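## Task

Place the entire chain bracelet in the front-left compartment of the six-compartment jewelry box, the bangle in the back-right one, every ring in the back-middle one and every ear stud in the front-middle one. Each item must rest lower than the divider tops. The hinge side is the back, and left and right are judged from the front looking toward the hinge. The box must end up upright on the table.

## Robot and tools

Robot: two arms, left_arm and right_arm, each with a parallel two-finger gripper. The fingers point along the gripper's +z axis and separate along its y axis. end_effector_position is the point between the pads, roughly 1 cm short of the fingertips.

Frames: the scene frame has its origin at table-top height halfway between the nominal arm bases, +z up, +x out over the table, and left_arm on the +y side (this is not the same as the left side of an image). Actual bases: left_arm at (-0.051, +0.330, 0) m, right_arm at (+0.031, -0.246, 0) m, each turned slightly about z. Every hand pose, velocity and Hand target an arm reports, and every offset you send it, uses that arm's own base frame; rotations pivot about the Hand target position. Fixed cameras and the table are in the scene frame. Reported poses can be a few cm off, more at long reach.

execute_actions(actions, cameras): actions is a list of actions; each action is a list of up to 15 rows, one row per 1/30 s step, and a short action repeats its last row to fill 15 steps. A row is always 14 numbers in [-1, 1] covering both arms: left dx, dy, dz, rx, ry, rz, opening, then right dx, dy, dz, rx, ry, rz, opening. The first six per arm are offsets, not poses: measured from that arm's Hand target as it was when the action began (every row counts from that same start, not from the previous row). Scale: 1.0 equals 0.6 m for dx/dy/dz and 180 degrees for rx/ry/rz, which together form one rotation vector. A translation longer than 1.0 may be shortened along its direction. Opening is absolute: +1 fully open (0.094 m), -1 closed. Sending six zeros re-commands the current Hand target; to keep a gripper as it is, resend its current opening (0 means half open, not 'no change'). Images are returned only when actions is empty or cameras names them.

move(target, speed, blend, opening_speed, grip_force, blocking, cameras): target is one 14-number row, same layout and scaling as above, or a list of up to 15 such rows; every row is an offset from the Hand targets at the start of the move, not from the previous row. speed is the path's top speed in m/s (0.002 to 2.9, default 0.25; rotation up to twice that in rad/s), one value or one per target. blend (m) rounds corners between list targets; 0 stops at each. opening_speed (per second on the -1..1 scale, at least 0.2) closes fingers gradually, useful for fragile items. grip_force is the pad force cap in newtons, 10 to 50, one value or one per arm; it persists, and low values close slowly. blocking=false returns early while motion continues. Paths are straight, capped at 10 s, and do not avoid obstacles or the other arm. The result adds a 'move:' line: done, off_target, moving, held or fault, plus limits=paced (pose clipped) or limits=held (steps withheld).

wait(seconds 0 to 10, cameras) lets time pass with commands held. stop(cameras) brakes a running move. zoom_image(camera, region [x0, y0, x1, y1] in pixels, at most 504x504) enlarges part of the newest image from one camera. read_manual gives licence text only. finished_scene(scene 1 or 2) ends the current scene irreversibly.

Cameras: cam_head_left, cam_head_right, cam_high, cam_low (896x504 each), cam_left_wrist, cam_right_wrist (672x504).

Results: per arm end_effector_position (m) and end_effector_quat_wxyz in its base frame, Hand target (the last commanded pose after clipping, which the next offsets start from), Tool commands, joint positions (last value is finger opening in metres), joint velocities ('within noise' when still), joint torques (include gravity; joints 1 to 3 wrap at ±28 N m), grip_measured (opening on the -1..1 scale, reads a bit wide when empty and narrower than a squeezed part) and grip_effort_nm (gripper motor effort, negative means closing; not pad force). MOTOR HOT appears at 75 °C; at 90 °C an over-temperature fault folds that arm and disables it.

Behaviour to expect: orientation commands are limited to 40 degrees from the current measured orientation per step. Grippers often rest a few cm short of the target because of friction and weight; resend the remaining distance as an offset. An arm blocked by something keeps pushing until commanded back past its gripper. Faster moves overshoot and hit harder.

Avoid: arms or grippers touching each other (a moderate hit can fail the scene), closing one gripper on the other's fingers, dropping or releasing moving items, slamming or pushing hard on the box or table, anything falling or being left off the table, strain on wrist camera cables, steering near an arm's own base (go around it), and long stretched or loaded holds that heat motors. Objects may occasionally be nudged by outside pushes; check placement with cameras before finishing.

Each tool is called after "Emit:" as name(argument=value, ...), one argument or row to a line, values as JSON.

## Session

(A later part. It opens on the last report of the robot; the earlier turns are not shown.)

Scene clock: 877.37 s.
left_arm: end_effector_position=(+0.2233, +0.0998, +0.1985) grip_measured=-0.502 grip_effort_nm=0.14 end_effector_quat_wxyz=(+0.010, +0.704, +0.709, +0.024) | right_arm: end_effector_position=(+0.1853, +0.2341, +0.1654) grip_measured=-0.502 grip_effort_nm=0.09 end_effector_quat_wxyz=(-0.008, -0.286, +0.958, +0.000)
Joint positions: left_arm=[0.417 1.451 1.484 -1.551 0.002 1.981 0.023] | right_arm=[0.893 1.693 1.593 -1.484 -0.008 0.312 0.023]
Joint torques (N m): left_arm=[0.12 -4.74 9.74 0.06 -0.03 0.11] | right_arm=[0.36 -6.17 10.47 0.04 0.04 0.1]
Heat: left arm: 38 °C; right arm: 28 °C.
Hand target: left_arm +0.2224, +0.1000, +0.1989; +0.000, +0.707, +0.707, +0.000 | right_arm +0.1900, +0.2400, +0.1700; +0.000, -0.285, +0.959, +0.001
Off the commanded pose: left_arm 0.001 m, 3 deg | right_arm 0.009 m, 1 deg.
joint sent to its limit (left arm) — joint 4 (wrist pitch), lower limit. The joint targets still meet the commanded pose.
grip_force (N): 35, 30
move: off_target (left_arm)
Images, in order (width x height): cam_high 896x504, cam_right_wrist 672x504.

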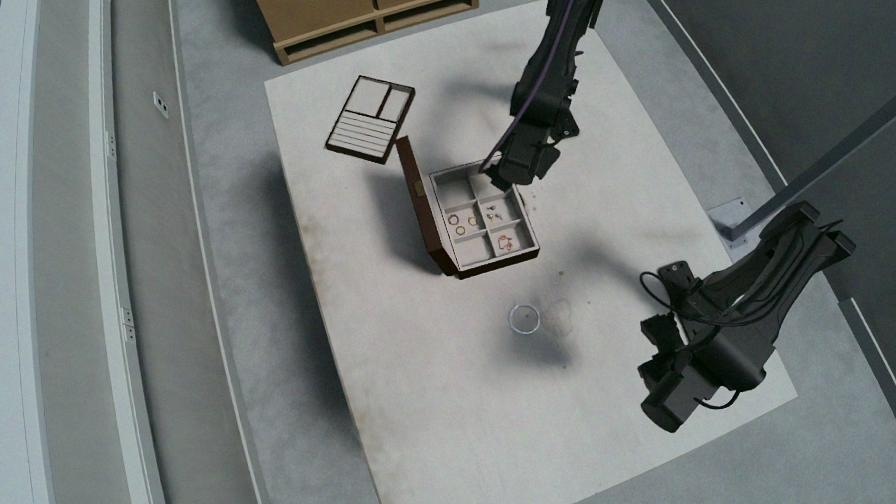

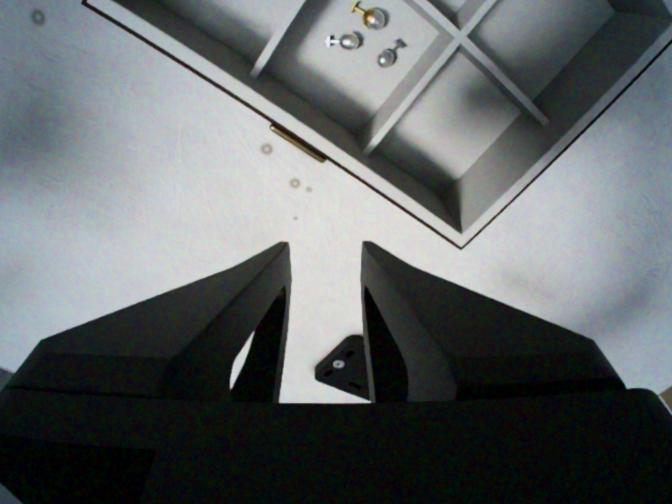

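Emit:
move(
  target=[0,0.05,0,0,0,0,-0.5, -0.0167,0.2833,-0.1083,0.0402,-0.0573,0.3427,-0.5],
  speed=0.35,
  cameras=["cam_right_wrist", "cam_high"],
)

Scene clock: 899.70 s.
left_arm: end_effector_position=(+0.2231, +0.1277, +0.1982) grip_measured=-0.502 grip_effort_nm=0.14 end_effector_quat_wxyz=(+0.007, +0.704, +0.710, +0.022) | right_arm: end_effector_position=(+0.1781, +0.3967, +0.1055) grip_measured=-0.502 grip_effort_nm=0.08 end_effector_quat_wxyz=(-0.089, +0.730, -0.678, -0.026)
Joint positions: left_arm=[0.516 1.505 1.531 -1.552 0.001 2.08 0.023] | right_arm=[1.15 2.028 1.772 -1.13 0.008 -0.495 0.023]
Joint torques (N m): left_arm=[0.61 -5.15 10.21 0.04 -0.04 0.1] | right_arm=[0.4 -8.9 10.77 0.63 -0.12 -0.04]
Heat: left arm: 35 °C; right arm: 32 °C.
Hand target: left_arm +0.2224, +0.1300, +0.1989; +0.000, +0.707, +0.707, +0.000 | right_arm +0.1800, +0.4101, +0.1051; -0.099, +0.733, -0.672, -0.034
Off the commanded pose: left_arm 0.003 m, 3 deg | right_arm 0.014 m, 2 deg.
joint sent to its limit (left arm) — joint 4 (wrist pitch), lower limit; joint 6 (wrist roll), upper limit. The joint targets still meet the commanded pose.
grip_force (N): 35, 30
move: off_target (left_arm, right_arm)
Images, in order (width x height): cam_high 896x504, cam_right_wrist 672x504.

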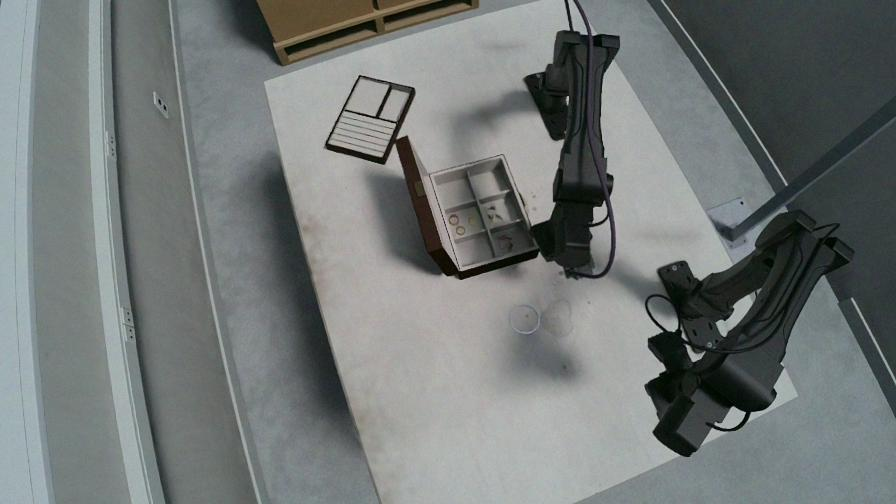

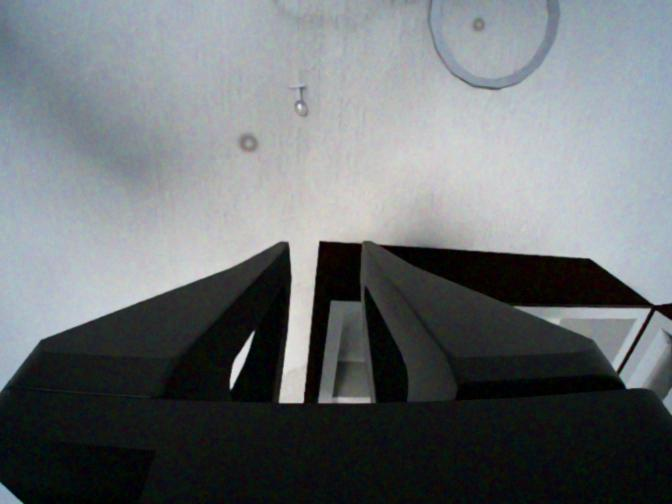

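Emit:
move(
  target=[0,0,0,0,0,0,-0.5, -0.01,0.0583,-0.0967,0,0,0.05,-0.5],
  speed=0.2,
  cameras=["cam_right_wrist"],
)

Scene clock: 918.73 s.
left_arm: end_effector_position=(+0.2231, +0.1277, +0.1982) grip_measured=-0.502 grip_effort_nm=0.14 end_effector_quat_wxyz=(+0.007, +0.704, +0.710, +0.022) | right_arm: end_effector_position=(+0.1726, +0.4312, +0.0463) grip_measured=-0.502 grip_effort_nm=0.08 end_effector_quat_wxyz=(-0.083, +0.781, -0.618, -0.032)
Joint positions: left_arm=[0.516 1.505 1.531 -1.552 0.001 2.08 0.023] | right_arm=[1.182 2.182 1.775 -0.986 -0.016 -0.619 0.023]
Joint torques (N m): left_arm=[0.65 -5.22 10.1 0.04 -0.03 0.09] | right_arm=[0.39 -10.59 10.65 0.61 -0.14 -0.05]
Heat: left arm: 38 °C; right arm: 32 °C.
Hand target: left_arm +0.2224, +0.1300, +0.1989; +0.000, +0.707, +0.707, +0.000 | right_arm +0.1740, +0.4450, +0.0470; -0.096, +0.784, -0.612, -0.041
Off the commanded pose: left_arm 0.003 m, 3 deg | right_arm 0.014 m, 2 deg.
joint sent to its limit (left arm) — joint 4 (wrist pitch), lower limit; joint 6 (wrist roll), upper limit. The joint targets still meet the commanded pose.
grip_force (N): 35, 30
move: off_target (left_arm, right_arm)
Images, in order (width x height): cam_right_wrist 672x504.

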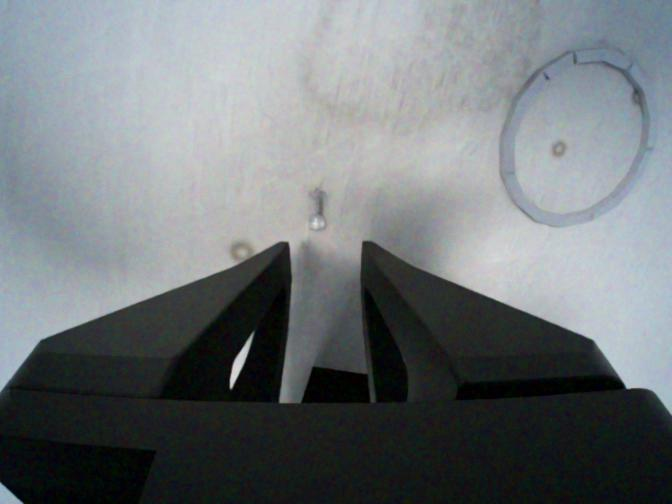

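Emit:
move(
  target=[0,0,0,0,0,0,-0.5, -0.0017,0.0083,-0.0633,0,0,0,-0.5],
  speed=0.1,
  cameras=["cam_right_wrist"],
)

Scene clock: 937.03 s.
left_arm: end_effector_position=(+0.2231, +0.1277, +0.1982) grip_measured=-0.502 grip_effort_nm=0.14 end_effector_quat_wxyz=(+0.007, +0.704, +0.710, +0.022) | right_arm: end_effector_position=(+0.1802, +0.4510, +0.0295) grip_measured=-0.502 grip_effort_nm=0.08 end_effector_quat_wxyz=(-0.113, +0.779, -0.616, -0.042)
Joint positions: left_arm=[0.516 1.505 1.531 -1.552 0.001 2.08 0.023] | right_arm=[1.182 2.222 1.759 -0.867 -0.019 -0.619 0.023]
Joint torques (N m): left_arm=[0.61 -5.16 10.14 0.08 -0.02 0.11] | right_arm=[0.85 -10.09 5.6 0.74 -0.11 0.02]
Heat: left arm: 38 °C; right arm: 32 °C.
Hand target: left_arm +0.2224, +0.1300, +0.1989; +0.000, +0.707, +0.707, +0.000 | right_arm +0.1730, +0.4499, +0.0091; -0.096, +0.784, -0.612, -0.041
Off the commanded pose: left_arm 0.003 m, 3 deg | right_arm 0.022 m, 2 deg.
joint sent to its limit (left arm) — joint 4 (wrist pitch), lower limit; joint 6 (wrist roll), upper limit. The joint targets still meet the commanded pose.
grip_force (N): 35, 30
move: off_target (left_arm, right_arm)
Images, in order (width x height): cam_right_wrist 672x504.

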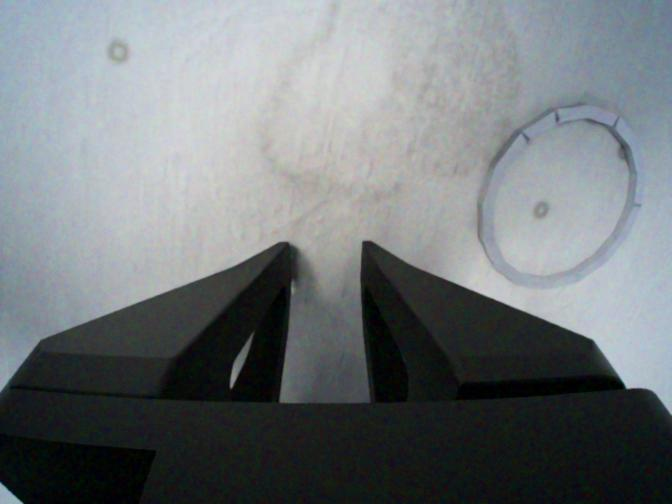

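Emit:
move(
  target=[0,0,0,0,0,0,-0.5, -0.015,-0.0267,0.0117,0,0,0,-0.5],
  speed=0.08,
  cameras=["cam_right_wrist"],
)

Scene clock: 952.80 s.
left_arm: end_effector_position=(+0.2231, +0.1277, +0.1982) grip_measured=-0.502 grip_effort_nm=0.14 end_effector_quat_wxyz=(+0.007, +0.704, +0.710, +0.022) | right_arm: end_effector_position=(+0.1734, +0.4440, +0.0231) grip_measured=-0.502 grip_effort_nm=0.08 end_effector_quat_wxyz=(-0.113, +0.781, -0.613, -0.044)
Joint positions: left_arm=[0.516 1.505 1.531 -1.552 0.001 2.08 0.023] | right_arm=[1.188 2.192 1.683 -0.82 -0.022 -0.619 0.023]
Joint torques (N m): left_arm=[0.54 -5.29 10.22 0.07 -0.05 0.1] | right_arm=[0.79 -13.59 3.74 0.49 -0.07 0.07]
Heat: left arm: 39 °C; right arm: 30 °C.
Hand target: left_arm +0.2224, +0.1300, +0.1989; +0.000, +0.707, +0.707, +0.000 | right_arm +0.1640, +0.4338, +0.0160; -0.096, +0.784, -0.612, -0.041
Off the commanded pose: left_arm 0.003 m, 3 deg | right_arm 0.015 m, 2 deg.
joint sent to its limit (left arm) — joint 4 (wrist pitch), lower limit; joint 6 (wrist roll), upper limit. The joint targets still meet the commanded pose.
grip_force (N): 35, 30
move: off_target (left_arm, right_arm)
Images, in order (width x height): cam_right_wrist 672x504.

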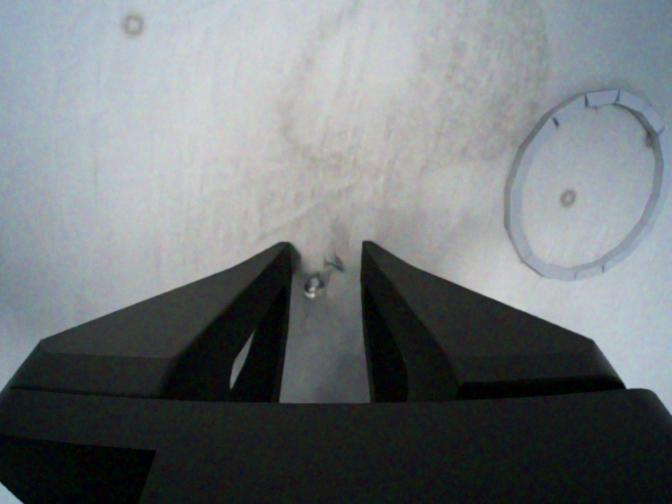

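Emit:
move(
  target=[0,0,0,0,0,0,-0.5, 0.01,0.0133,0.0633,0.0140,0.0394,-0.2458,-0.5],
  speed=0.12,
  cameras=["cam_right_wrist"],
)

Scene clock: 981.17 s.
left_arm: end_effector_position=(+0.2231, +0.1277, +0.1982) grip_measured=-0.502 grip_effort_nm=0.14 end_effector_quat_wxyz=(+0.007, +0.704, +0.710, +0.022) | right_arm: end_effector_position=(+0.1696, +0.4334, +0.0392) grip_measured=-0.502 grip_effort_nm=0.08 end_effector_quat_wxyz=(+0.069, -0.490, +0.867, +0.055)
Joint positions: left_arm=[0.516 1.505 1.531 -1.552 0.001 2.08 0.023] | right_arm=[1.196 2.192 1.762 -0.964 0.001 0.168 0.023]
Joint torques (N m): left_arm=[0.61 -5.24 10.24 0.06 -0.02 0.1] | right_arm=[0.72 -13.6 10.65 0.3 0.07 0.11]
Heat: left arm: 39 °C; right arm: 37 °C.
Hand target: left_arm +0.2224, +0.1300, +0.1989; +0.000, +0.707, +0.707, +0.000 | right_arm +0.1701, +0.4418, +0.0540; +0.084, -0.489, +0.866, +0.063
Off the commanded pose: left_arm 0.003 m, 3 deg | right_arm 0.017 m, 2 deg.
joint sent to its limit (left arm) — joint 4 (wrist pitch), lower limit; joint 6 (wrist roll), upper limit. The joint targets still meet the commanded pose.
grip_force (N): 35, 30
move: off_target (left_arm, right_arm)
Images, in order (width x height): cam_right_wrist 672x504.

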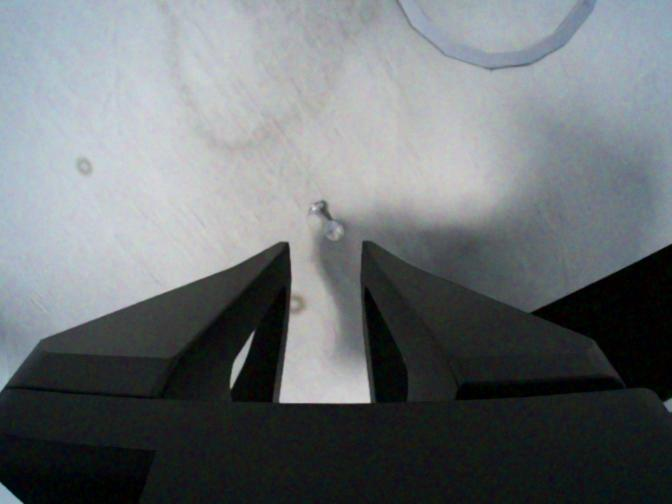

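Emit:
zoom_image(
  camera="cam_right_wrist",
  region=[270, 170, 400, 280],
)

Scaled by 3.877 from the camera's 672x504 image, which has a finer 960x720 frame.

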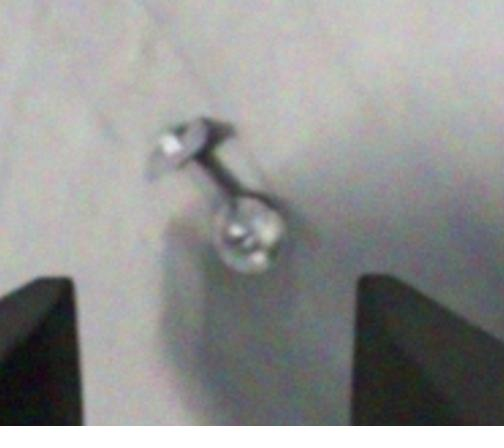

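Emit:
move(
  target=[
    [0,0,0,0,0,0,-0.5, 0,0,0,-0.01496,-0.03314,0.16895,-0.5],
    [0,0,0,0,0,0,-0.5, -0.006,-0.0088,-0.0667,-0.01496,-0.03314,0.16895,-0.5],
  ],
  speed=[0.2, 0.08],
  blend=[0.005, 0],
  cameras=["cam_right_wrist"],
)

Scene clock: 1019.73 s.
left_arm: end_effector_position=(+0.2231, +0.1277, +0.1982) grip_measured=-0.502 grip_effort_nm=0.14 end_effector_quat_wxyz=(+0.007, +0.704, +0.710, +0.022) | right_arm: end_effector_position=(+0.1700, +0.4358, +0.0226) grip_measured=-0.502 grip_effort_nm=0.08 end_effector_quat_wxyz=(-0.095, +0.698, -0.708, -0.037)
Joint positions: left_arm=[0.516 1.505 1.531 -1.552 0.001 2.08 0.023] | right_arm=[1.2 2.192 1.69 -0.865 0.009 -0.357 0.023]
Joint torques (N m): left_arm=[0.61 -5.23 10.13 0.04 -0.02 0.11] | right_arm=[0.75 -12.36 4.29 0.89 0.02 -0.02]
Heat: left arm: 39 °C; right arm: 40 °C.
Hand target: left_arm +0.2224, +0.1300, +0.1989; +0.000, +0.707, +0.707, +0.000 | right_arm +0.1665, +0.4365, +0.0140; -0.097, +0.703, -0.703, -0.037
Off the commanded pose: left_arm 0.003 m, 3 deg | right_arm 0.009 m, 1 deg.
joint sent to its limit (left arm) — joint 4 (wrist pitch), lower limit; joint 6 (wrist roll), upper limit. The joint targets still meet the commanded pose.
grip_force (N): 35, 30
move: off_target (left_arm)
Images, in order (width x height): cam_right_wrist 672x504.

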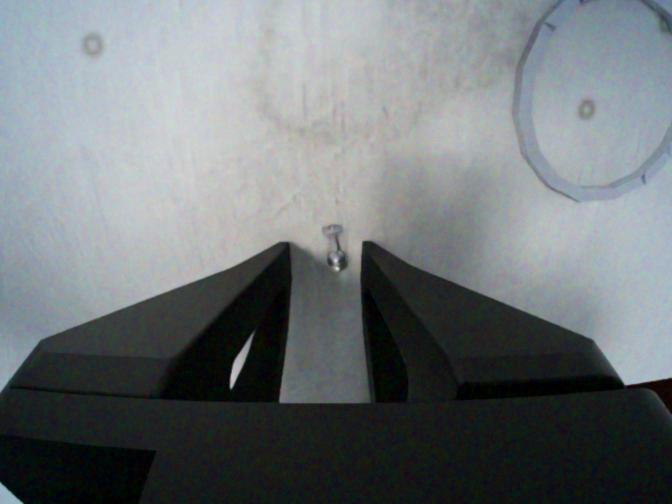

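Emit:
move(
  target=[
    [0,0,0,0,0,0,-0.5, 0.0033,0.005,-0.02,0,0,0,-0.5],
    [0,0,0,0,0,0,-0.5, 0.0033,0.005,-0.02,0,0,0,-0.93],
    [0,0,0,0,0,0,-0.5, 0.0067,0.01,0.03,0,0,0,-0.93],
    [0,0,0,0,0,0,-0.5, 0.0,-0.01,0.1767,0,0,0,-0.93],
  ],
  speed=[0.06, 0.06, 0.06, 0.15],
  blend=[0, 0, 0.01, 0],
  opening_speed=0.4,
  grip_force=[35, 30],
  cameras=["cam_right_wrist"],
)

Scene clock: 1041.17 s.
left_arm: end_effector_position=(+0.2231, +0.1277, +0.1982) grip_measured=-0.502 grip_effort_nm=0.14 end_effector_quat_wxyz=(+0.007, +0.704, +0.710, +0.022) | right_arm: end_effector_position=(+0.1648, +0.4264, +0.0944) grip_measured=-0.911 grip_effort_nm=-0.68 end_effector_quat_wxyz=(-0.072, +0.703, -0.707, -0.028)
Joint positions: left_arm=[0.516 1.505 1.531 -1.552 0.001 2.08 0.023] | right_arm=[1.203 2.159 1.934 -1.191 0.007 -0.362 0.004]
Joint torques (N m): left_arm=[0.53 -5.26 10.29 0.06 -0.04 0.1] | right_arm=[0.18 -16.02 10.11 0.27 0.03 -0.03]
Heat: left arm: 39 °C; right arm: 39 °C.
Hand target: left_arm +0.2224, +0.1300, +0.1989; +0.000, +0.707, +0.707, +0.000 | right_arm +0.1664, +0.4306, +0.1201; -0.097, +0.704, -0.703, -0.037
Off the commanded pose: left_arm 0.003 m, 3 deg | right_arm 0.026 m, 3 deg.
joint sent to its limit (left arm) — joint 4 (wrist pitch), lower limit; joint 6 (wrist roll), upper limit. The joint targets still meet the commanded pose.
grip_force (N): 35, 30
move: off_target (left_arm, right_arm); target 2's new opening was sent with right_arm's hand 0.020 m and 1 deg from that target
Images, in order (width x height): cam_right_wrist 672x504.

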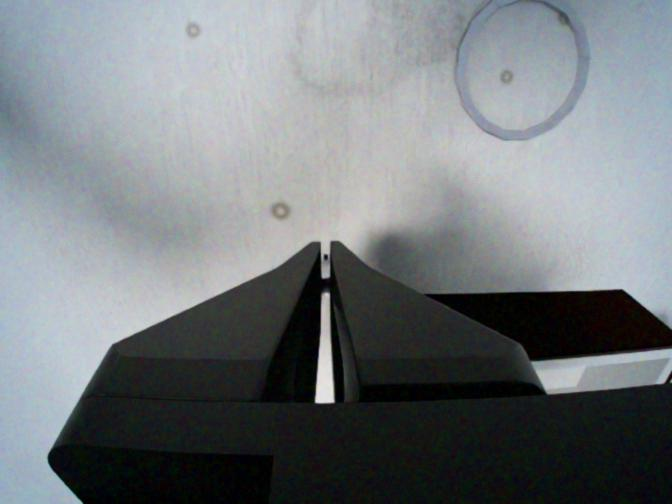

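Emit:
zoom_image(
  camera="cam_right_wrist",
  region=[280, 200, 380, 300],
)

Scaled by 5.040 from the camera's 672x504 image, which has a finer 960x720 frame.

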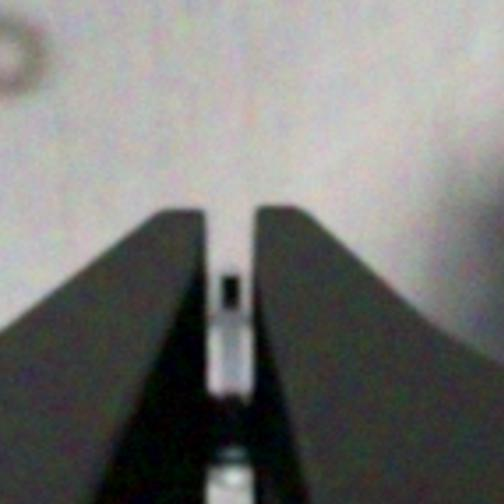

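Emit:
move(
  target=[0,0,0,0,0,0,-0.5, 0.091,-0.311,0,-0.0604,0.0271,0,-0.93],
  speed=0.25,
  cameras=["cam_right_wrist"],
)

Scene clock: 1080.90 s.
left_arm: end_effector_position=(+0.2231, +0.1277, +0.1982) grip_measured=-0.502 grip_effort_nm=0.14 end_effector_quat_wxyz=(+0.007, +0.704, +0.710, +0.022) | right_arm: end_effector_position=(+0.2280, +0.2498, +0.1121) grip_measured=-0.911 grip_effort_nm=-0.68 end_effector_quat_wxyz=(+0.002, +0.704, -0.710, +0.003)
Joint positions: left_arm=[0.516 1.505 1.531 -1.552 0.001 2.08 0.023] | right_arm=[0.831 1.83 1.545 -1.291 0.005 -0.732 0.004]
Joint torques (N m): left_arm=[0.61 -5.19 10.07 0.05 -0.02 0.11] | right_arm=[0.09 -12.93 5.03 -0.03 -0.08 -0.05]
Heat: left arm: 39 °C; right arm: 41 °C.
Hand target: left_arm +0.2224, +0.1300, +0.1989; +0.000, +0.707, +0.707, +0.000 | right_arm +0.2210, +0.2439, +0.1201; +0.000, +0.707, -0.707, +0.000
Off the commanded pose: left_arm 0.003 m, 3 deg | right_arm 0.012 m, 1 deg.
joint sent to its limit (left arm) — joint 4 (wrist pitch), lower limit; joint 6 (wrist roll), upper limit. The joint targets still meet the commanded pose.
grip_force (N): 35, 30
move: off_target (left_arm, right_arm)
Images, in order (width x height): cam_right_wrist 672x504.

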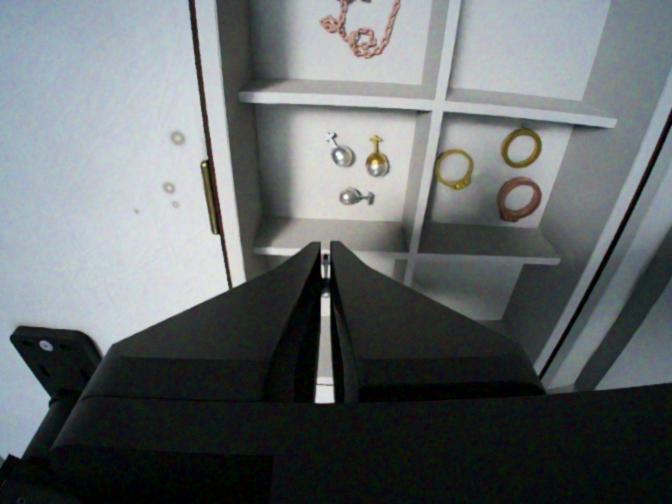

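Emit:
move(
  target=[0,0,0,0,0,0,-0.5, -0.0233,-0.005,-0.125,0,0,0,-0.93],
  speed=0.12,
  cameras=["cam_right_wrist"],
)

Scene clock: 1095.33 s.
left_arm: end_effector_position=(+0.2231, +0.1277, +0.1982) grip_measured=-0.502 grip_effort_nm=0.14 end_effector_quat_wxyz=(+0.007, +0.704, +0.710, +0.022) | right_arm: end_effector_position=(+0.2096, +0.2384, +0.0419) grip_measured=-0.911 grip_effort_nm=-0.68 end_effector_quat_wxyz=(+0.012, +0.707, -0.707, +0.003)
Joint positions: left_arm=[0.516 1.505 1.531 -1.552 0.001 2.08 0.023] | right_arm=[0.849 1.82 1.249 -1.023 0.005 -0.721 0.004]
Joint torques (N m): left_arm=[0.53 -5.19 10.18 0.04 -0.06 0.09] | right_arm=[0.69 -11.03 4.85 0.26 -0.09 0.09]
Heat: left arm: 39 °C; right arm: 38 °C.
Hand target: left_arm +0.2224, +0.1300, +0.1989; +0.000, +0.707, +0.707, +0.000 | right_arm +0.2071, +0.2410, +0.0451; +0.000, +0.707, -0.707, +0.000
Off the commanded pose: left_arm 0.003 m, 3 deg | right_arm 0.005 m, 1 deg.
joint sent to its limit (left arm) — joint 4 (wrist pitch), lower limit; joint 6 (wrist roll), upper limit. The joint targets still meet the commanded pose.
grip_force (N): 35, 30
move: off_target (left_arm)
Images, in order (width x height): cam_right_wrist 672x504.

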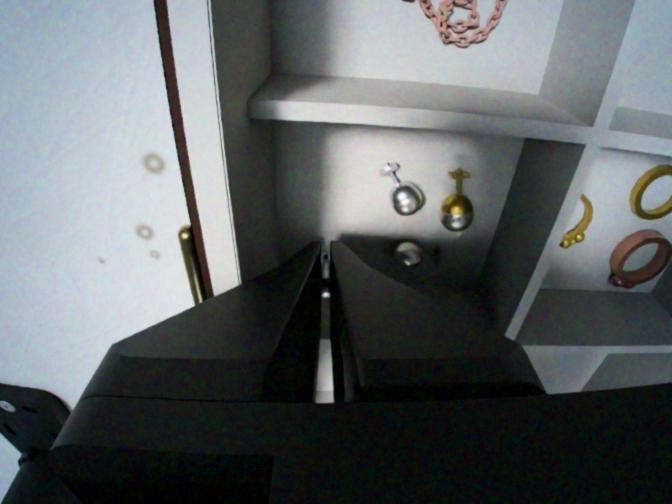

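Emit:
move(
  target=[
    [0,0,0,0,0,0,-0.5, 0.0117,0.0183,0,0,0,0,-0.93],
    [0,0,0,0,0,0,-0.5, 0.0117,0.0183,-0.0383,0,0,0,-0.93],
  ],
  speed=[0.1, 0.08],
  cameras=["cam_right_wrist"],
)

Scene clock: 1106.63 s.
left_arm: end_effector_position=(+0.2231, +0.1277, +0.1982) grip_measured=-0.502 grip_effort_nm=0.14 end_effector_quat_wxyz=(+0.007, +0.704, +0.710, +0.022) | right_arm: end_effector_position=(+0.2194, +0.2517, +0.0335) grip_measured=-0.911 grip_effort_nm=-0.68 end_effector_quat_wxyz=(-0.012, +0.706, -0.708, +0.002)
Joint positions: left_arm=[0.516 1.505 1.531 -1.552 0.001 2.08 0.023] | right_arm=[0.854 1.847 1.249 -0.949 0.005 -0.715 0.004]
Joint torques (N m): left_arm=[0.59 -5.2 10.21 0.05 -0.03 0.1] | right_arm=[0.84 -7.08 4.94 0.36 -0.08 0.09]
Heat: left arm: 39 °C; right arm: 38 °C.
Hand target: left_arm +0.2224, +0.1300, +0.1989; +0.000, +0.707, +0.707, +0.000 | right_arm +0.2140, +0.2520, +0.0221; +0.000, +0.707, -0.707, +0.000
Off the commanded pose: left_arm 0.003 m, 3 deg | right_arm 0.013 m, 1 deg.
joint sent to its limit (left arm) — joint 4 (wrist pitch), lower limit; joint 6 (wrist roll), upper limit. The joint targets still meet the commanded pose.
grip_force (N): 35, 30
move: off_target (left_arm, right_arm)
Images, in order (width x height): cam_right_wrist 672x504.

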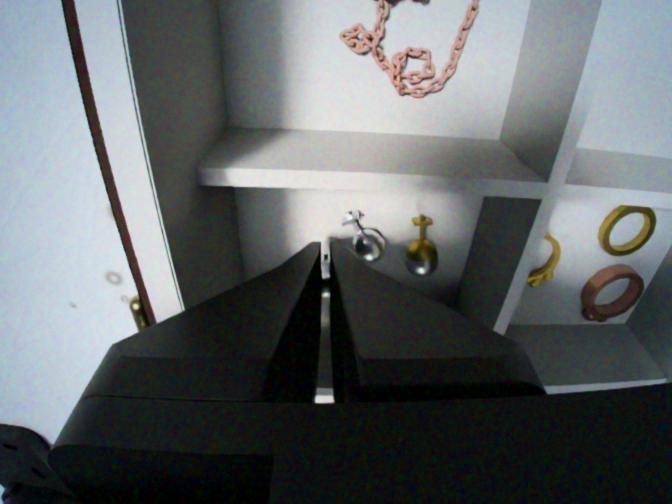

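Emit:
move(
  target=[
    [0,0,0,0,0,0,-0.5, -0.0083,-0.0067,0,0,0,0,-0.93],
    [0,0,0,0,0,0,-0.5, -0.0083,-0.0067,-0.02,0,0,0,-0.93],
  ],
  speed=[0.1, 0.08],
  cameras=["cam_right_wrist"],
)

Scene clock: 1117.13 s.
left_arm: end_effector_position=(+0.2231, +0.1277, +0.1982) grip_measured=-0.502 grip_effort_nm=0.14 end_effector_quat_wxyz=(+0.007, +0.704, +0.710, +0.022) | right_arm: end_effector_position=(+0.2129, +0.2469, +0.0220) grip_measured=-0.911 grip_effort_nm=-0.68 end_effector_quat_wxyz=(-0.005, +0.707, -0.707, +0.002)
Joint positions: left_arm=[0.516 1.505 1.531 -1.552 0.001 2.08 0.023] | right_arm=[0.859 1.847 1.199 -0.913 0.005 -0.711 0.004]
Joint torques (N m): left_arm=[0.55 -5.12 10.21 0.05 -0.05 0.12] | right_arm=[0.69 -7.17 4.16 0.51 -0.08 0.09]
Heat: left arm: 39 °C; right arm: 36 °C.
Hand target: left_arm +0.2224, +0.1300, +0.1989; +0.000, +0.707, +0.707, +0.000 | right_arm +0.2090, +0.2479, +0.0100; +0.000, +0.707, -0.707, +0.000
Off the commanded pose: left_arm 0.003 m, 3 deg | right_arm 0.013 m, 1 deg.
joint sent to its limit (left arm) — joint 4 (wrist pitch), lower limit; joint 6 (wrist roll), upper limit. The joint targets still meet the commanded pose.
grip_force (N): 35, 30
move: off_target (left_arm, right_arm)
Images, in order (width x height): cam_right_wrist 672x504.

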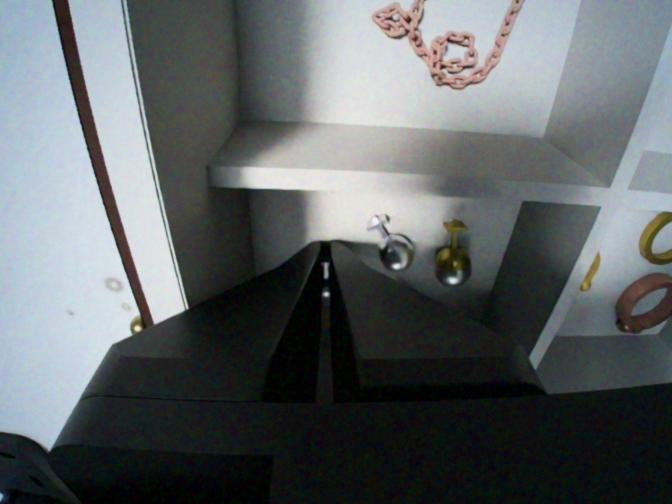

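Emit:
move(
  target=[
    [0,0,0,0,0,0,-0.5, 0.0065,-0.0017,0.02,0,0,0,-0.93],
    [0,0,0,0,0,0,-0.5, 0.0065,-0.0017,0.02,0,0,0,-0.82],
    [0,0,0,0,0,0,-0.5, 0.0117,0.0033,0.0533,0,0,0,-0.82],
    [0,0,0,0,0,0,-0.5, 0.0117,0.0033,0.24,0,0,0,-0.6],
  ],
  speed=[0.06, 0.06, 0.05, 0.15],
  blend=[0, 0, 0.01, 0],
  opening_speed=0.3,
  cameras=["cam_right_wrist", "cam_high"],
)

Scene clock: 1133.60 s.
left_arm: end_effector_position=(+0.2231, +0.1277, +0.1982) grip_measured=-0.502 grip_effort_nm=0.14 end_effector_quat_wxyz=(+0.007, +0.704, +0.710, +0.022) | right_arm: end_effector_position=(+0.2138, +0.2480, +0.1371) grip_measured=-0.602 grip_effort_nm=0.09 end_effector_quat_wxyz=(+0.022, +0.707, -0.707, +0.004)
Joint positions: left_arm=[0.516 1.505 1.531 -1.552 0.001 2.08 0.023] | right_arm=[0.859 1.826 1.639 -1.428 0.005 -0.711 0.019]
Joint torques (N m): left_arm=[0.58 -5.18 10.22 0.05 -0.04 0.11] | right_arm=[-0.34 -11.79 9.73 -0.1 -0.08 -0.02]
Heat: left arm: 39 °C; right arm: 35 °C.
Hand target: left_arm +0.2224, +0.1300, +0.1989; +0.000, +0.707, +0.707, +0.000 | right_arm +0.2160, +0.2499, +0.1541; +0.000, +0.707, -0.707, +0.000
Off the commanded pose: left_arm 0.003 m, 3 deg | right_arm 0.017 m, 3 deg.
joint sent to its limit (left arm) — joint 4 (wrist pitch), lower limit; joint 6 (wrist roll), upper limit. The joint targets still meet the commanded pose.
grip_force (N): 35, 30
move: off_target (left_arm, right_arm); target 4's new opening was sent with right_arm's hand 0.017 m and 3 deg from that target
Images, in order (width x height): cam_high 896x504, cam_right_wrist 672x504.

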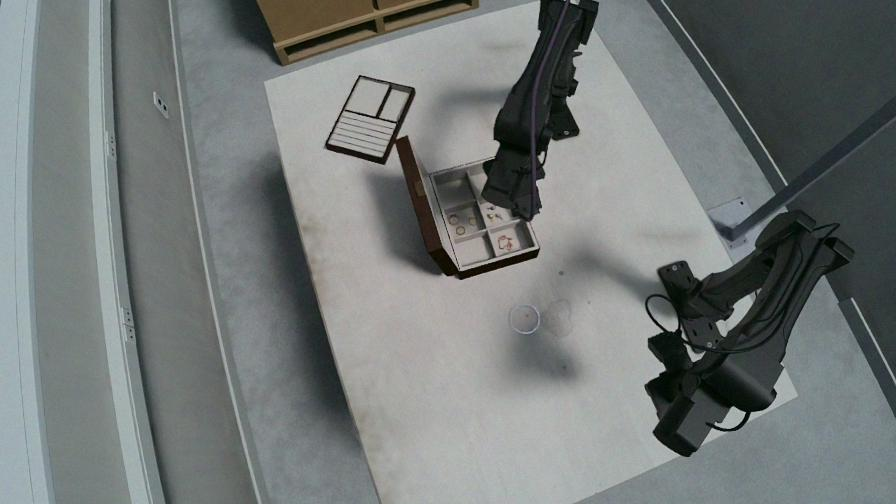

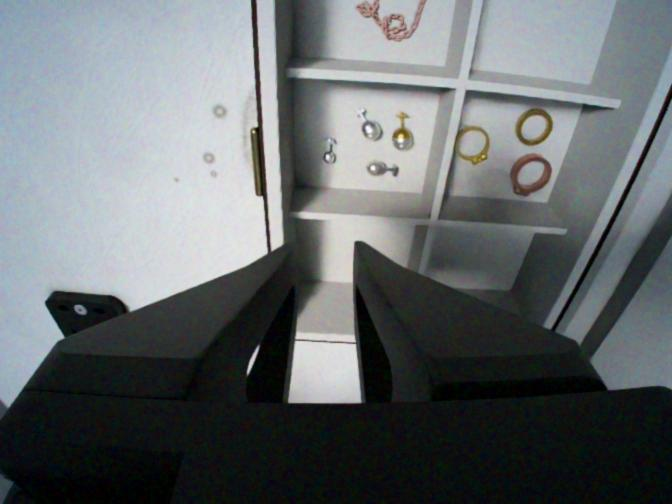

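Emit:
move(
  target=[-0.05,0.17,0,0,0,0.389,-0.5, 0.0767,0.4135,-0.115,0.0751,-0.1250,0.3388,-0.5],
  speed=0.3,
  cameras=["cam_right_wrist", "cam_high"],
)

Scene clock: 1175.13 s.
left_arm: end_effector_position=(+0.1919, +0.2297, +0.1999) grip_measured=-0.502 grip_effort_nm=0.14 end_effector_quat_wxyz=(+0.012, +0.179, +0.984, +0.022) | right_arm: end_effector_position=(+0.2637, +0.4876, +0.0909) grip_measured=-0.502 grip_effort_nm=0.08 end_effector_quat_wxyz=(-0.207, +0.946, -0.243, +0.058)
Joint positions: left_arm=[0.871 1.663 1.698 -1.556 0 1.231 0.023] | right_arm=[1.078 2.305 2.08 -0.912 0.014 -1.563 0.023]
Joint torques (N m): left_arm=[0.42 -6.3 10.28 0.13 0.02 -0.04] | right_arm=[0.58 -11 11.23 0.91 -0.17 -0.04]
Heat: left arm: 39 °C; right arm: 39 °C.
Hand target: left_arm +0.1924, +0.2320, +0.1989; +0.000, +0.173, +0.985, +0.000 | right_arm +0.2621, +0.4980, +0.0852; -0.210, +0.947, -0.236, +0.052
Off the commanded pose: left_arm 0.003 m, 3 deg | right_arm 0.012 m, 1 deg.
joint sent to its limit (left arm) — joint 4 (wrist pitch), lower limit. The joint targets still meet the commanded pose.
grip_force (N): 35, 30
move: off_target (left_arm, right_arm)
Images, in order (width x height): cam_high 896x504, cam_right_wrist 672x504.

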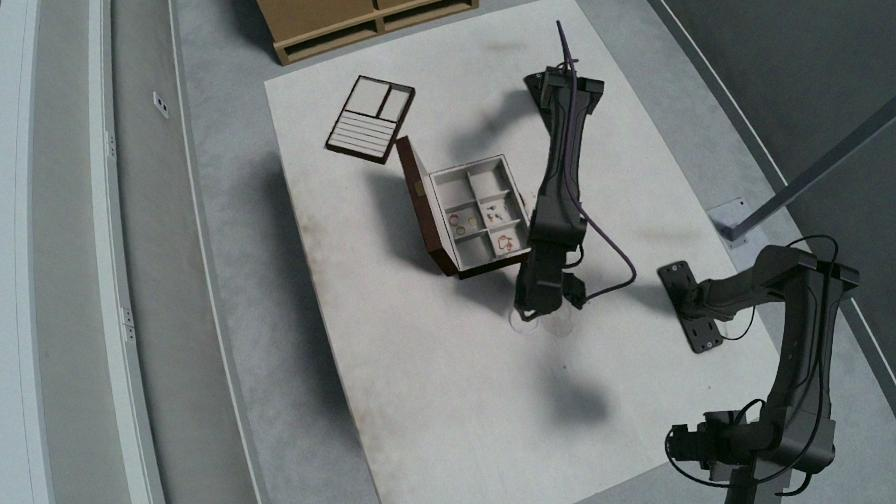

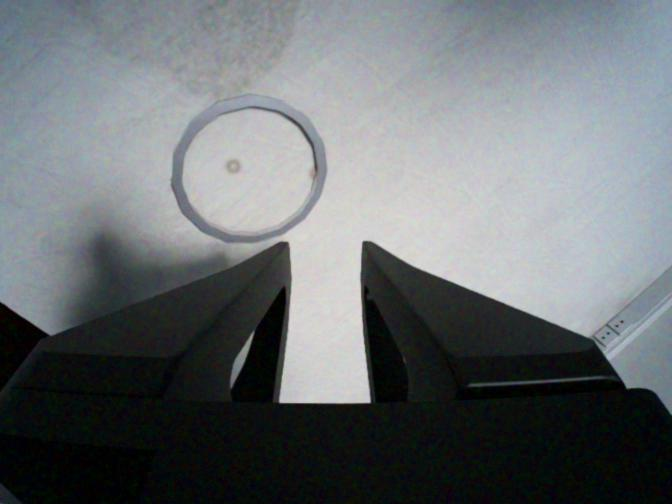

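Emit:
move(
  target=[0,0,0,0,0,0,-0.5, -0.0168,-0.0183,-0.122,0,0,0,-0.9],
  speed=0.12,
  cameras=["cam_right_wrist"],
)

Scene clock: 1243.00 s.
left_arm: end_effector_position=(+0.1919, +0.2297, +0.1999) grip_measured=-0.502 grip_effort_nm=0.14 end_effector_quat_wxyz=(+0.012, +0.178, +0.984, +0.022) | right_arm: end_effector_position=(+0.2610, +0.4879, +0.0280) grip_measured=-0.898 grip_effort_nm=-0.12 end_effector_quat_wxyz=(-0.222, +0.943, -0.240, +0.061)
Joint positions: left_arm=[0.871 1.663 1.698 -1.556 0 1.23 0.023] | right_arm=[1.082 2.305 1.815 -0.617 0.014 -1.564 0.005]
Joint torques (N m): left_arm=[0.43 -6.37 10.17 0.12 0 -0.05] | right_arm=[0.87 -12.41 5.56 1.06 -0.12 0.04]
Heat: left arm: 37 °C; right arm: 36 °C.
Hand target: left_arm +0.1924, +0.2320, +0.1989; +0.000, +0.173, +0.985, +0.000 | right_arm +0.2520, +0.4869, +0.0119; -0.210, +0.947, -0.236, +0.052
Off the commanded pose: left_arm 0.003 m, 3 deg | right_arm 0.018 m, 2 deg.
joint sent to its limit (left arm) — joint 4 (wrist pitch), lower limit. The joint targets still meet the commanded pose.
grip_force (N): 35, 30
move: off_target (left_arm, right_arm)
Images, in order (width x height): cam_right_wrist 672x504.

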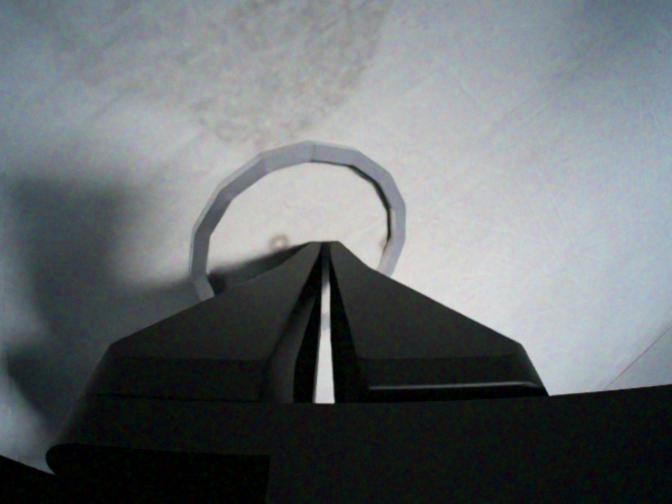

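Emit:
move(
  target=[
    [0,0,0,0,0,0,-0.5, 0,0,-0.0155,0,0,0,-0.9],
    [0,0,0,0,0,0,-0.5, -0.205,-0.1465,-0.0145,0,0,0,-0.9],
    [0,0,0,0,0,0,-0.5, -0.235,-0.358,-0.01,0,0,0,-0.9],
  ],
  speed=[0.06, 0.1, 0.1],
  blend=[0, 0.03, 0],
  cameras=["cam_right_wrist", "cam_high", "cam_head_left"],
)

Scene clock: 1283.83 s.
left_arm: end_effector_position=(+0.1919, +0.2297, +0.1999) grip_measured=-0.502 grip_effort_nm=0.14 end_effector_quat_wxyz=(+0.012, +0.178, +0.984, +0.022) | right_arm: end_effector_position=(+0.1192, +0.2951, +0.0177) grip_measured=-0.899 grip_effort_nm=-0.07 end_effector_quat_wxyz=(-0.247, +0.938, -0.235, +0.062)
Joint positions: left_arm=[0.871 1.663 1.698 -1.556 0 1.23 0.023] | right_arm=[1.224 1.455 0.604 -0.209 0.07 -1.445 0.005]
Joint torques (N m): left_arm=[0.34 -6.45 10.3 0.1 0.01 -0.06] | right_arm=[-0.73 -6.69 3.96 0.38 -0.16 -0.01]
Heat: left arm: 37 °C; right arm: 38 °C.
Hand target: left_arm +0.1924, +0.2320, +0.1989; +0.000, +0.173, +0.985, +0.000 | right_arm +0.1110, +0.2722, +0.0058; -0.210, +0.947, -0.236, +0.052
Off the commanded pose: left_arm 0.003 m, 3 deg | right_arm 0.027 m, 4 deg.
joint sent to its limit (left arm) — joint 4 (wrist pitch), lower limit. The joint targets still meet the commanded pose.
grip_force (N): 35, 30
move: off_target (left_arm, right_arm)
Images, in order (width x height): cam_head_left 896x504, cam_high 896x504, cam_right_wrist 672x504.

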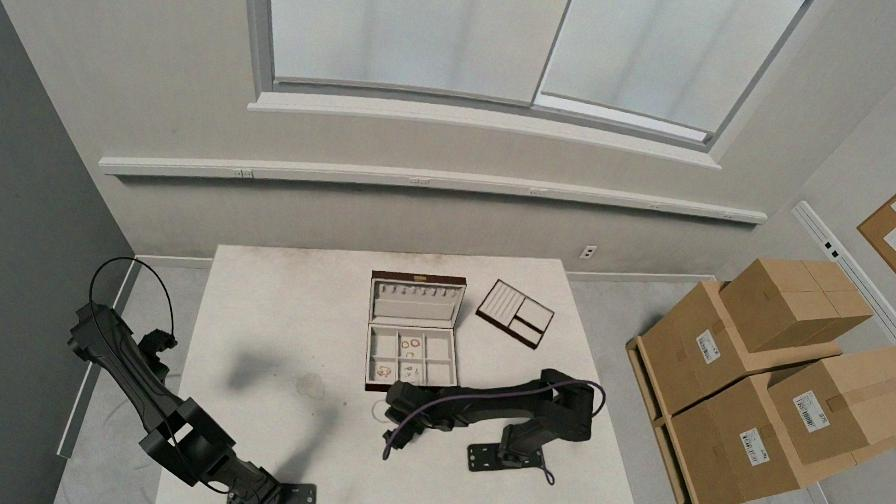

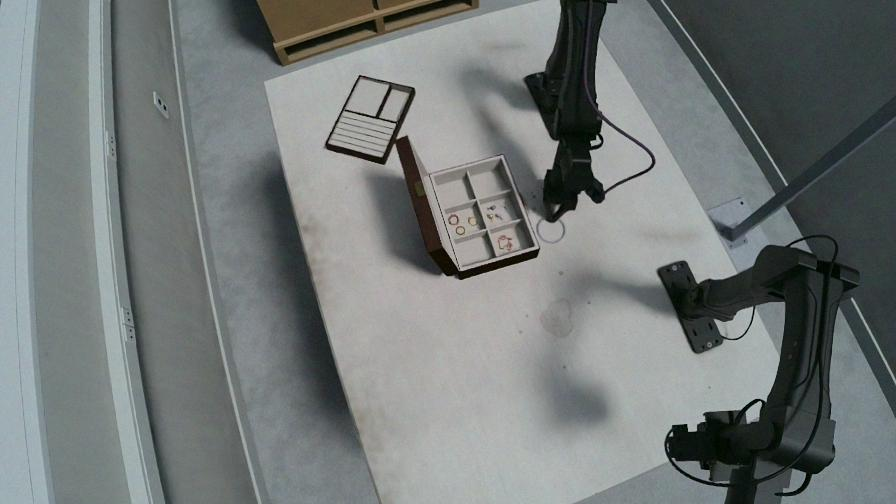

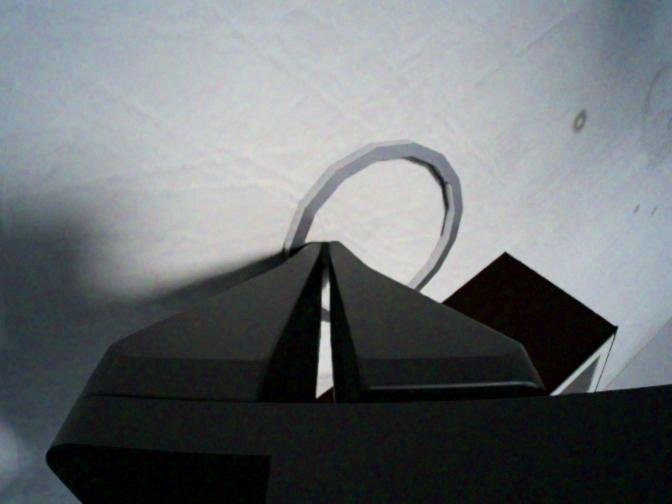

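Emit:
move(
  target=[
    [0,0,0,0,0,0,-0.5, 0.0137,0.0382,0.0198,0,0,0,-0.9],
    [0,0,0,0,0,0,-0.5, 0.0203,0.0465,0.0865,0,0,0,-0.9],
    [0,0,0,0,0,0,-0.5, 0.039,0.1172,0.0903,-0.0706,0.0327,0.0331,-0.5],
  ],
  speed=[0.06, 0.08, 0.15],
  blend=[0, 0.01, 0],
  cameras=["cam_right_wrist"],
)

Scene clock: 1312.57 s.
left_arm: end_effector_position=(+0.1919, +0.2297, +0.1999) grip_measured=-0.502 grip_effort_nm=0.14 end_effector_quat_wxyz=(+0.012, +0.178, +0.984, +0.022) | right_arm: end_effector_position=(+0.1319, +0.3380, +0.0590) grip_measured=-0.502 grip_effort_nm=0.09 end_effector_quat_wxyz=(-0.098, +0.977, -0.189, +0.025)
Joint positions: left_arm=[0.871 1.663 1.698 -1.556 0 1.23 0.023] | right_arm=[1.204 1.767 1.233 -0.835 0.016 -1.557 0.023]
Joint torques (N m): left_arm=[0.4 -6.32 10.19 0.11 0.01 -0.06] | right_arm=[-0.75 -6.61 10.39 0.3 -0.17 -0.03]
Heat: left arm: 37 °C; right arm: 35 °C.
Hand target: left_arm +0.1924, +0.2320, +0.1989; +0.000, +0.173, +0.985, +0.000 | right_arm +0.1345, +0.3424, +0.0600; -0.094, +0.977, -0.190, +0.019
Off the commanded pose: left_arm 0.003 m, 3 deg | right_arm 0.005 m, 1 deg.
joint sent to its limit (left arm) — joint 4 (wrist pitch), lower limit. The joint targets still meet the commanded pose.
grip_force (N): 35, 30
move: off_target (left_arm)
Images, in order (width x height): cam_right_wrist 672x504.

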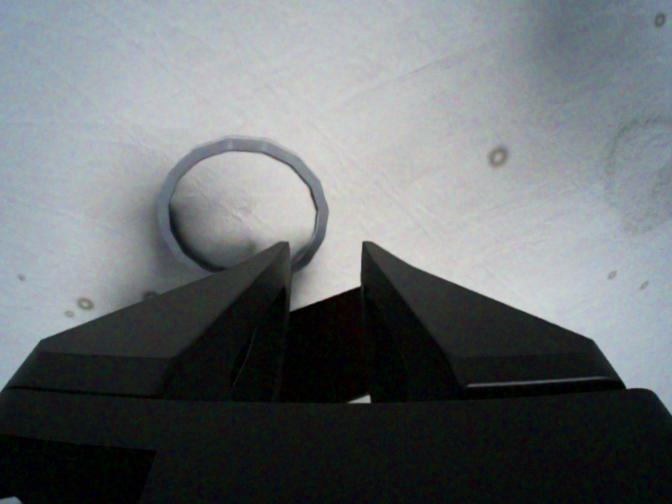

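Emit:
move(
  target=[0,0,0,0,0,0,-0.5, -0.002,0.01,-0.05,0,0,0,-0.5],
  speed=0.12,
  cameras=["cam_right_wrist"],
)

Scene clock: 1338.77 s.
left_arm: end_effector_position=(+0.1919, +0.2297, +0.1999) grip_measured=-0.502 grip_effort_nm=0.14 end_effector_quat_wxyz=(+0.012, +0.178, +0.984, +0.022) | right_arm: end_effector_position=(+0.1372, +0.3518, +0.0431) grip_measured=-0.502 grip_effort_nm=0.08 end_effector_quat_wxyz=(-0.107, +0.976, -0.189, +0.027)
Joint positions: left_arm=[0.871 1.663 1.698 -1.556 0 1.23 0.023] | right_arm=[1.204 1.823 1.233 -0.759 0.016 -1.558 0.023]
Joint torques (N m): left_arm=[0.34 -6.32 10.24 0.11 0.03 -0.01] | right_arm=[0.09 -7.16 5.24 0.64 -0.15 0.05]
Heat: left arm: 37 °C; right arm: 34 °C.
Hand target: left_arm +0.1924, +0.2320, +0.1989; +0.000, +0.173, +0.985, +0.000 | right_arm +0.1333, +0.3484, +0.0300; -0.094, +0.977, -0.189, +0.019
Off the commanded pose: left_arm 0.003 m, 3 deg | right_arm 0.014 m, 2 deg.
joint sent to its limit (left arm) — joint 4 (wrist pitch), lower limit. The joint targets still meet the commanded pose.
grip_force (N): 35, 30
move: off_target (left_arm, right_arm)
Images, in order (width x height): cam_right_wrist 672x504.

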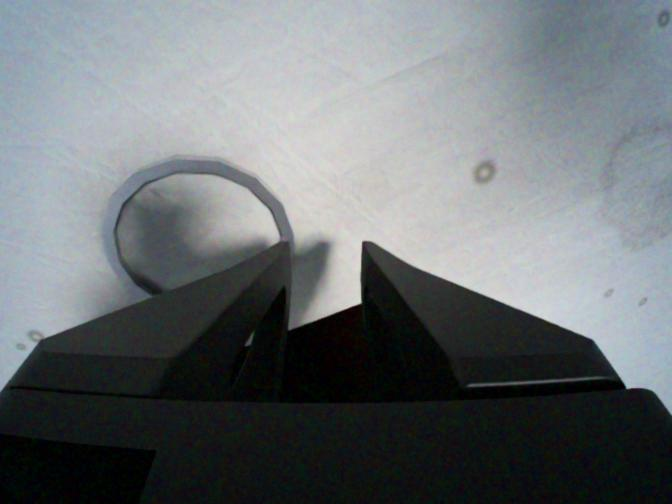

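Emit:
move(
  target=[0,0,0,0,0,0,-0.5, -0.0058,-0.0133,0.005,0,0,0,-0.5],
  speed=0.1,
  cameras=["cam_right_wrist"],
)

Scene clock: 1349.67 s.
left_arm: end_effector_position=(+0.1919, +0.2297, +0.1999) grip_measured=-0.502 grip_effort_nm=0.14 end_effector_quat_wxyz=(+0.012, +0.178, +0.984, +0.022) | right_arm: end_effector_position=(+0.1338, +0.3430, +0.0346) grip_measured=-0.502 grip_effort_nm=0.08 end_effector_quat_wxyz=(-0.094, +0.977, -0.189, +0.025)
Joint positions: left_arm=[0.871 1.663 1.698 -1.556 0 1.23 0.023] | right_arm=[1.204 1.823 1.202 -0.756 0.016 -1.558 0.023]
Joint torques (N m): left_arm=[0.32 -6.43 10.28 0.09 0 -0.04] | right_arm=[0.2 -9.98 5.01 0.56 -0.15 0.06]
Heat: left arm: 37 °C; right arm: 33 °C.
Hand target: left_arm +0.1924, +0.2320, +0.1989; +0.000, +0.173, +0.985, +0.000 | right_arm +0.1298, +0.3406, +0.0331; -0.094, +0.977, -0.189, +0.019
Off the commanded pose: left_arm 0.003 m, 3 deg | right_arm 0.005 m, 1 deg.
joint sent to its limit (left arm) — joint 4 (wrist pitch), lower limit. The joint targets still meet the commanded pose.
grip_force (N): 35, 30
move: off_target (left_arm)
Images, in order (width x height): cam_right_wrist 672x504.

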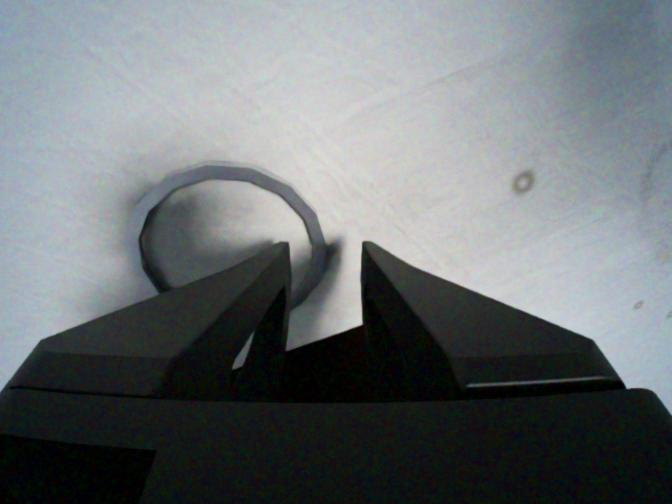

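Emit:
move(
  target=[0,0,0,0,0,0,-0.5, 0.004,0.0055,-0.045,0,0,0,-0.5],
  speed=0.06,
  cameras=["cam_right_wrist"],
)

Scene clock: 1365.43 s.
left_arm: end_effector_position=(+0.1919, +0.2297, +0.1999) grip_measured=-0.502 grip_effort_nm=0.14 end_effector_quat_wxyz=(+0.012, +0.178, +0.984, +0.022) | right_arm: end_effector_position=(+0.1361, +0.3490, +0.0208) grip_measured=-0.502 grip_effort_nm=0.08 end_effector_quat_wxyz=(-0.110, +0.976, -0.189, +0.027)
Joint positions: left_arm=[0.871 1.663 1.698 -1.556 0 1.23 0.023] | right_arm=[1.204 1.842 1.159 -0.663 0.015 -1.558 0.023]
Joint torques (N m): left_arm=[0.39 -6.41 10.15 0.11 0 -0.05] | right_arm=[-0.08 -6.83 4.9 0.66 -0.15 0.04]
Heat: left arm: 37 °C; right arm: 33 °C.
Hand target: left_arm +0.1924, +0.2320, +0.1989; +0.000, +0.173, +0.985, +0.000 | right_arm +0.1322, +0.3438, +0.0061; -0.094, +0.977, -0.189, +0.018
Off the commanded pose: left_arm 0.003 m, 3 deg | right_arm 0.016 m, 2 deg.
joint sent to its limit (left arm) — joint 4 (wrist pitch), lower limit. The joint targets still meet the commanded pose.
grip_force (N): 35, 30
move: off_target (left_arm, right_arm)
Images, in order (width x height): cam_right_wrist 672x504.

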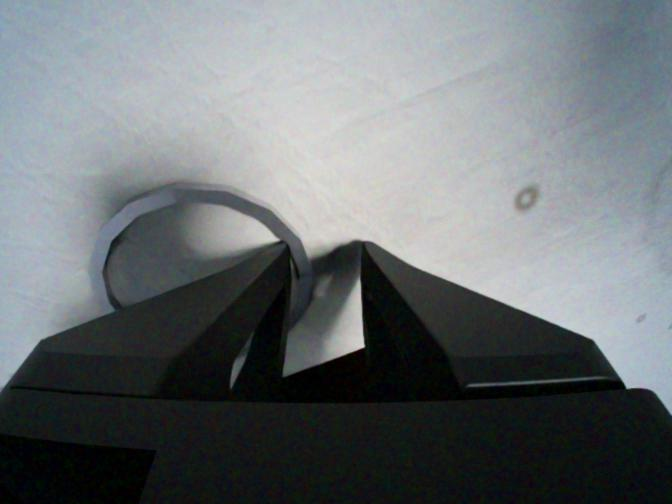

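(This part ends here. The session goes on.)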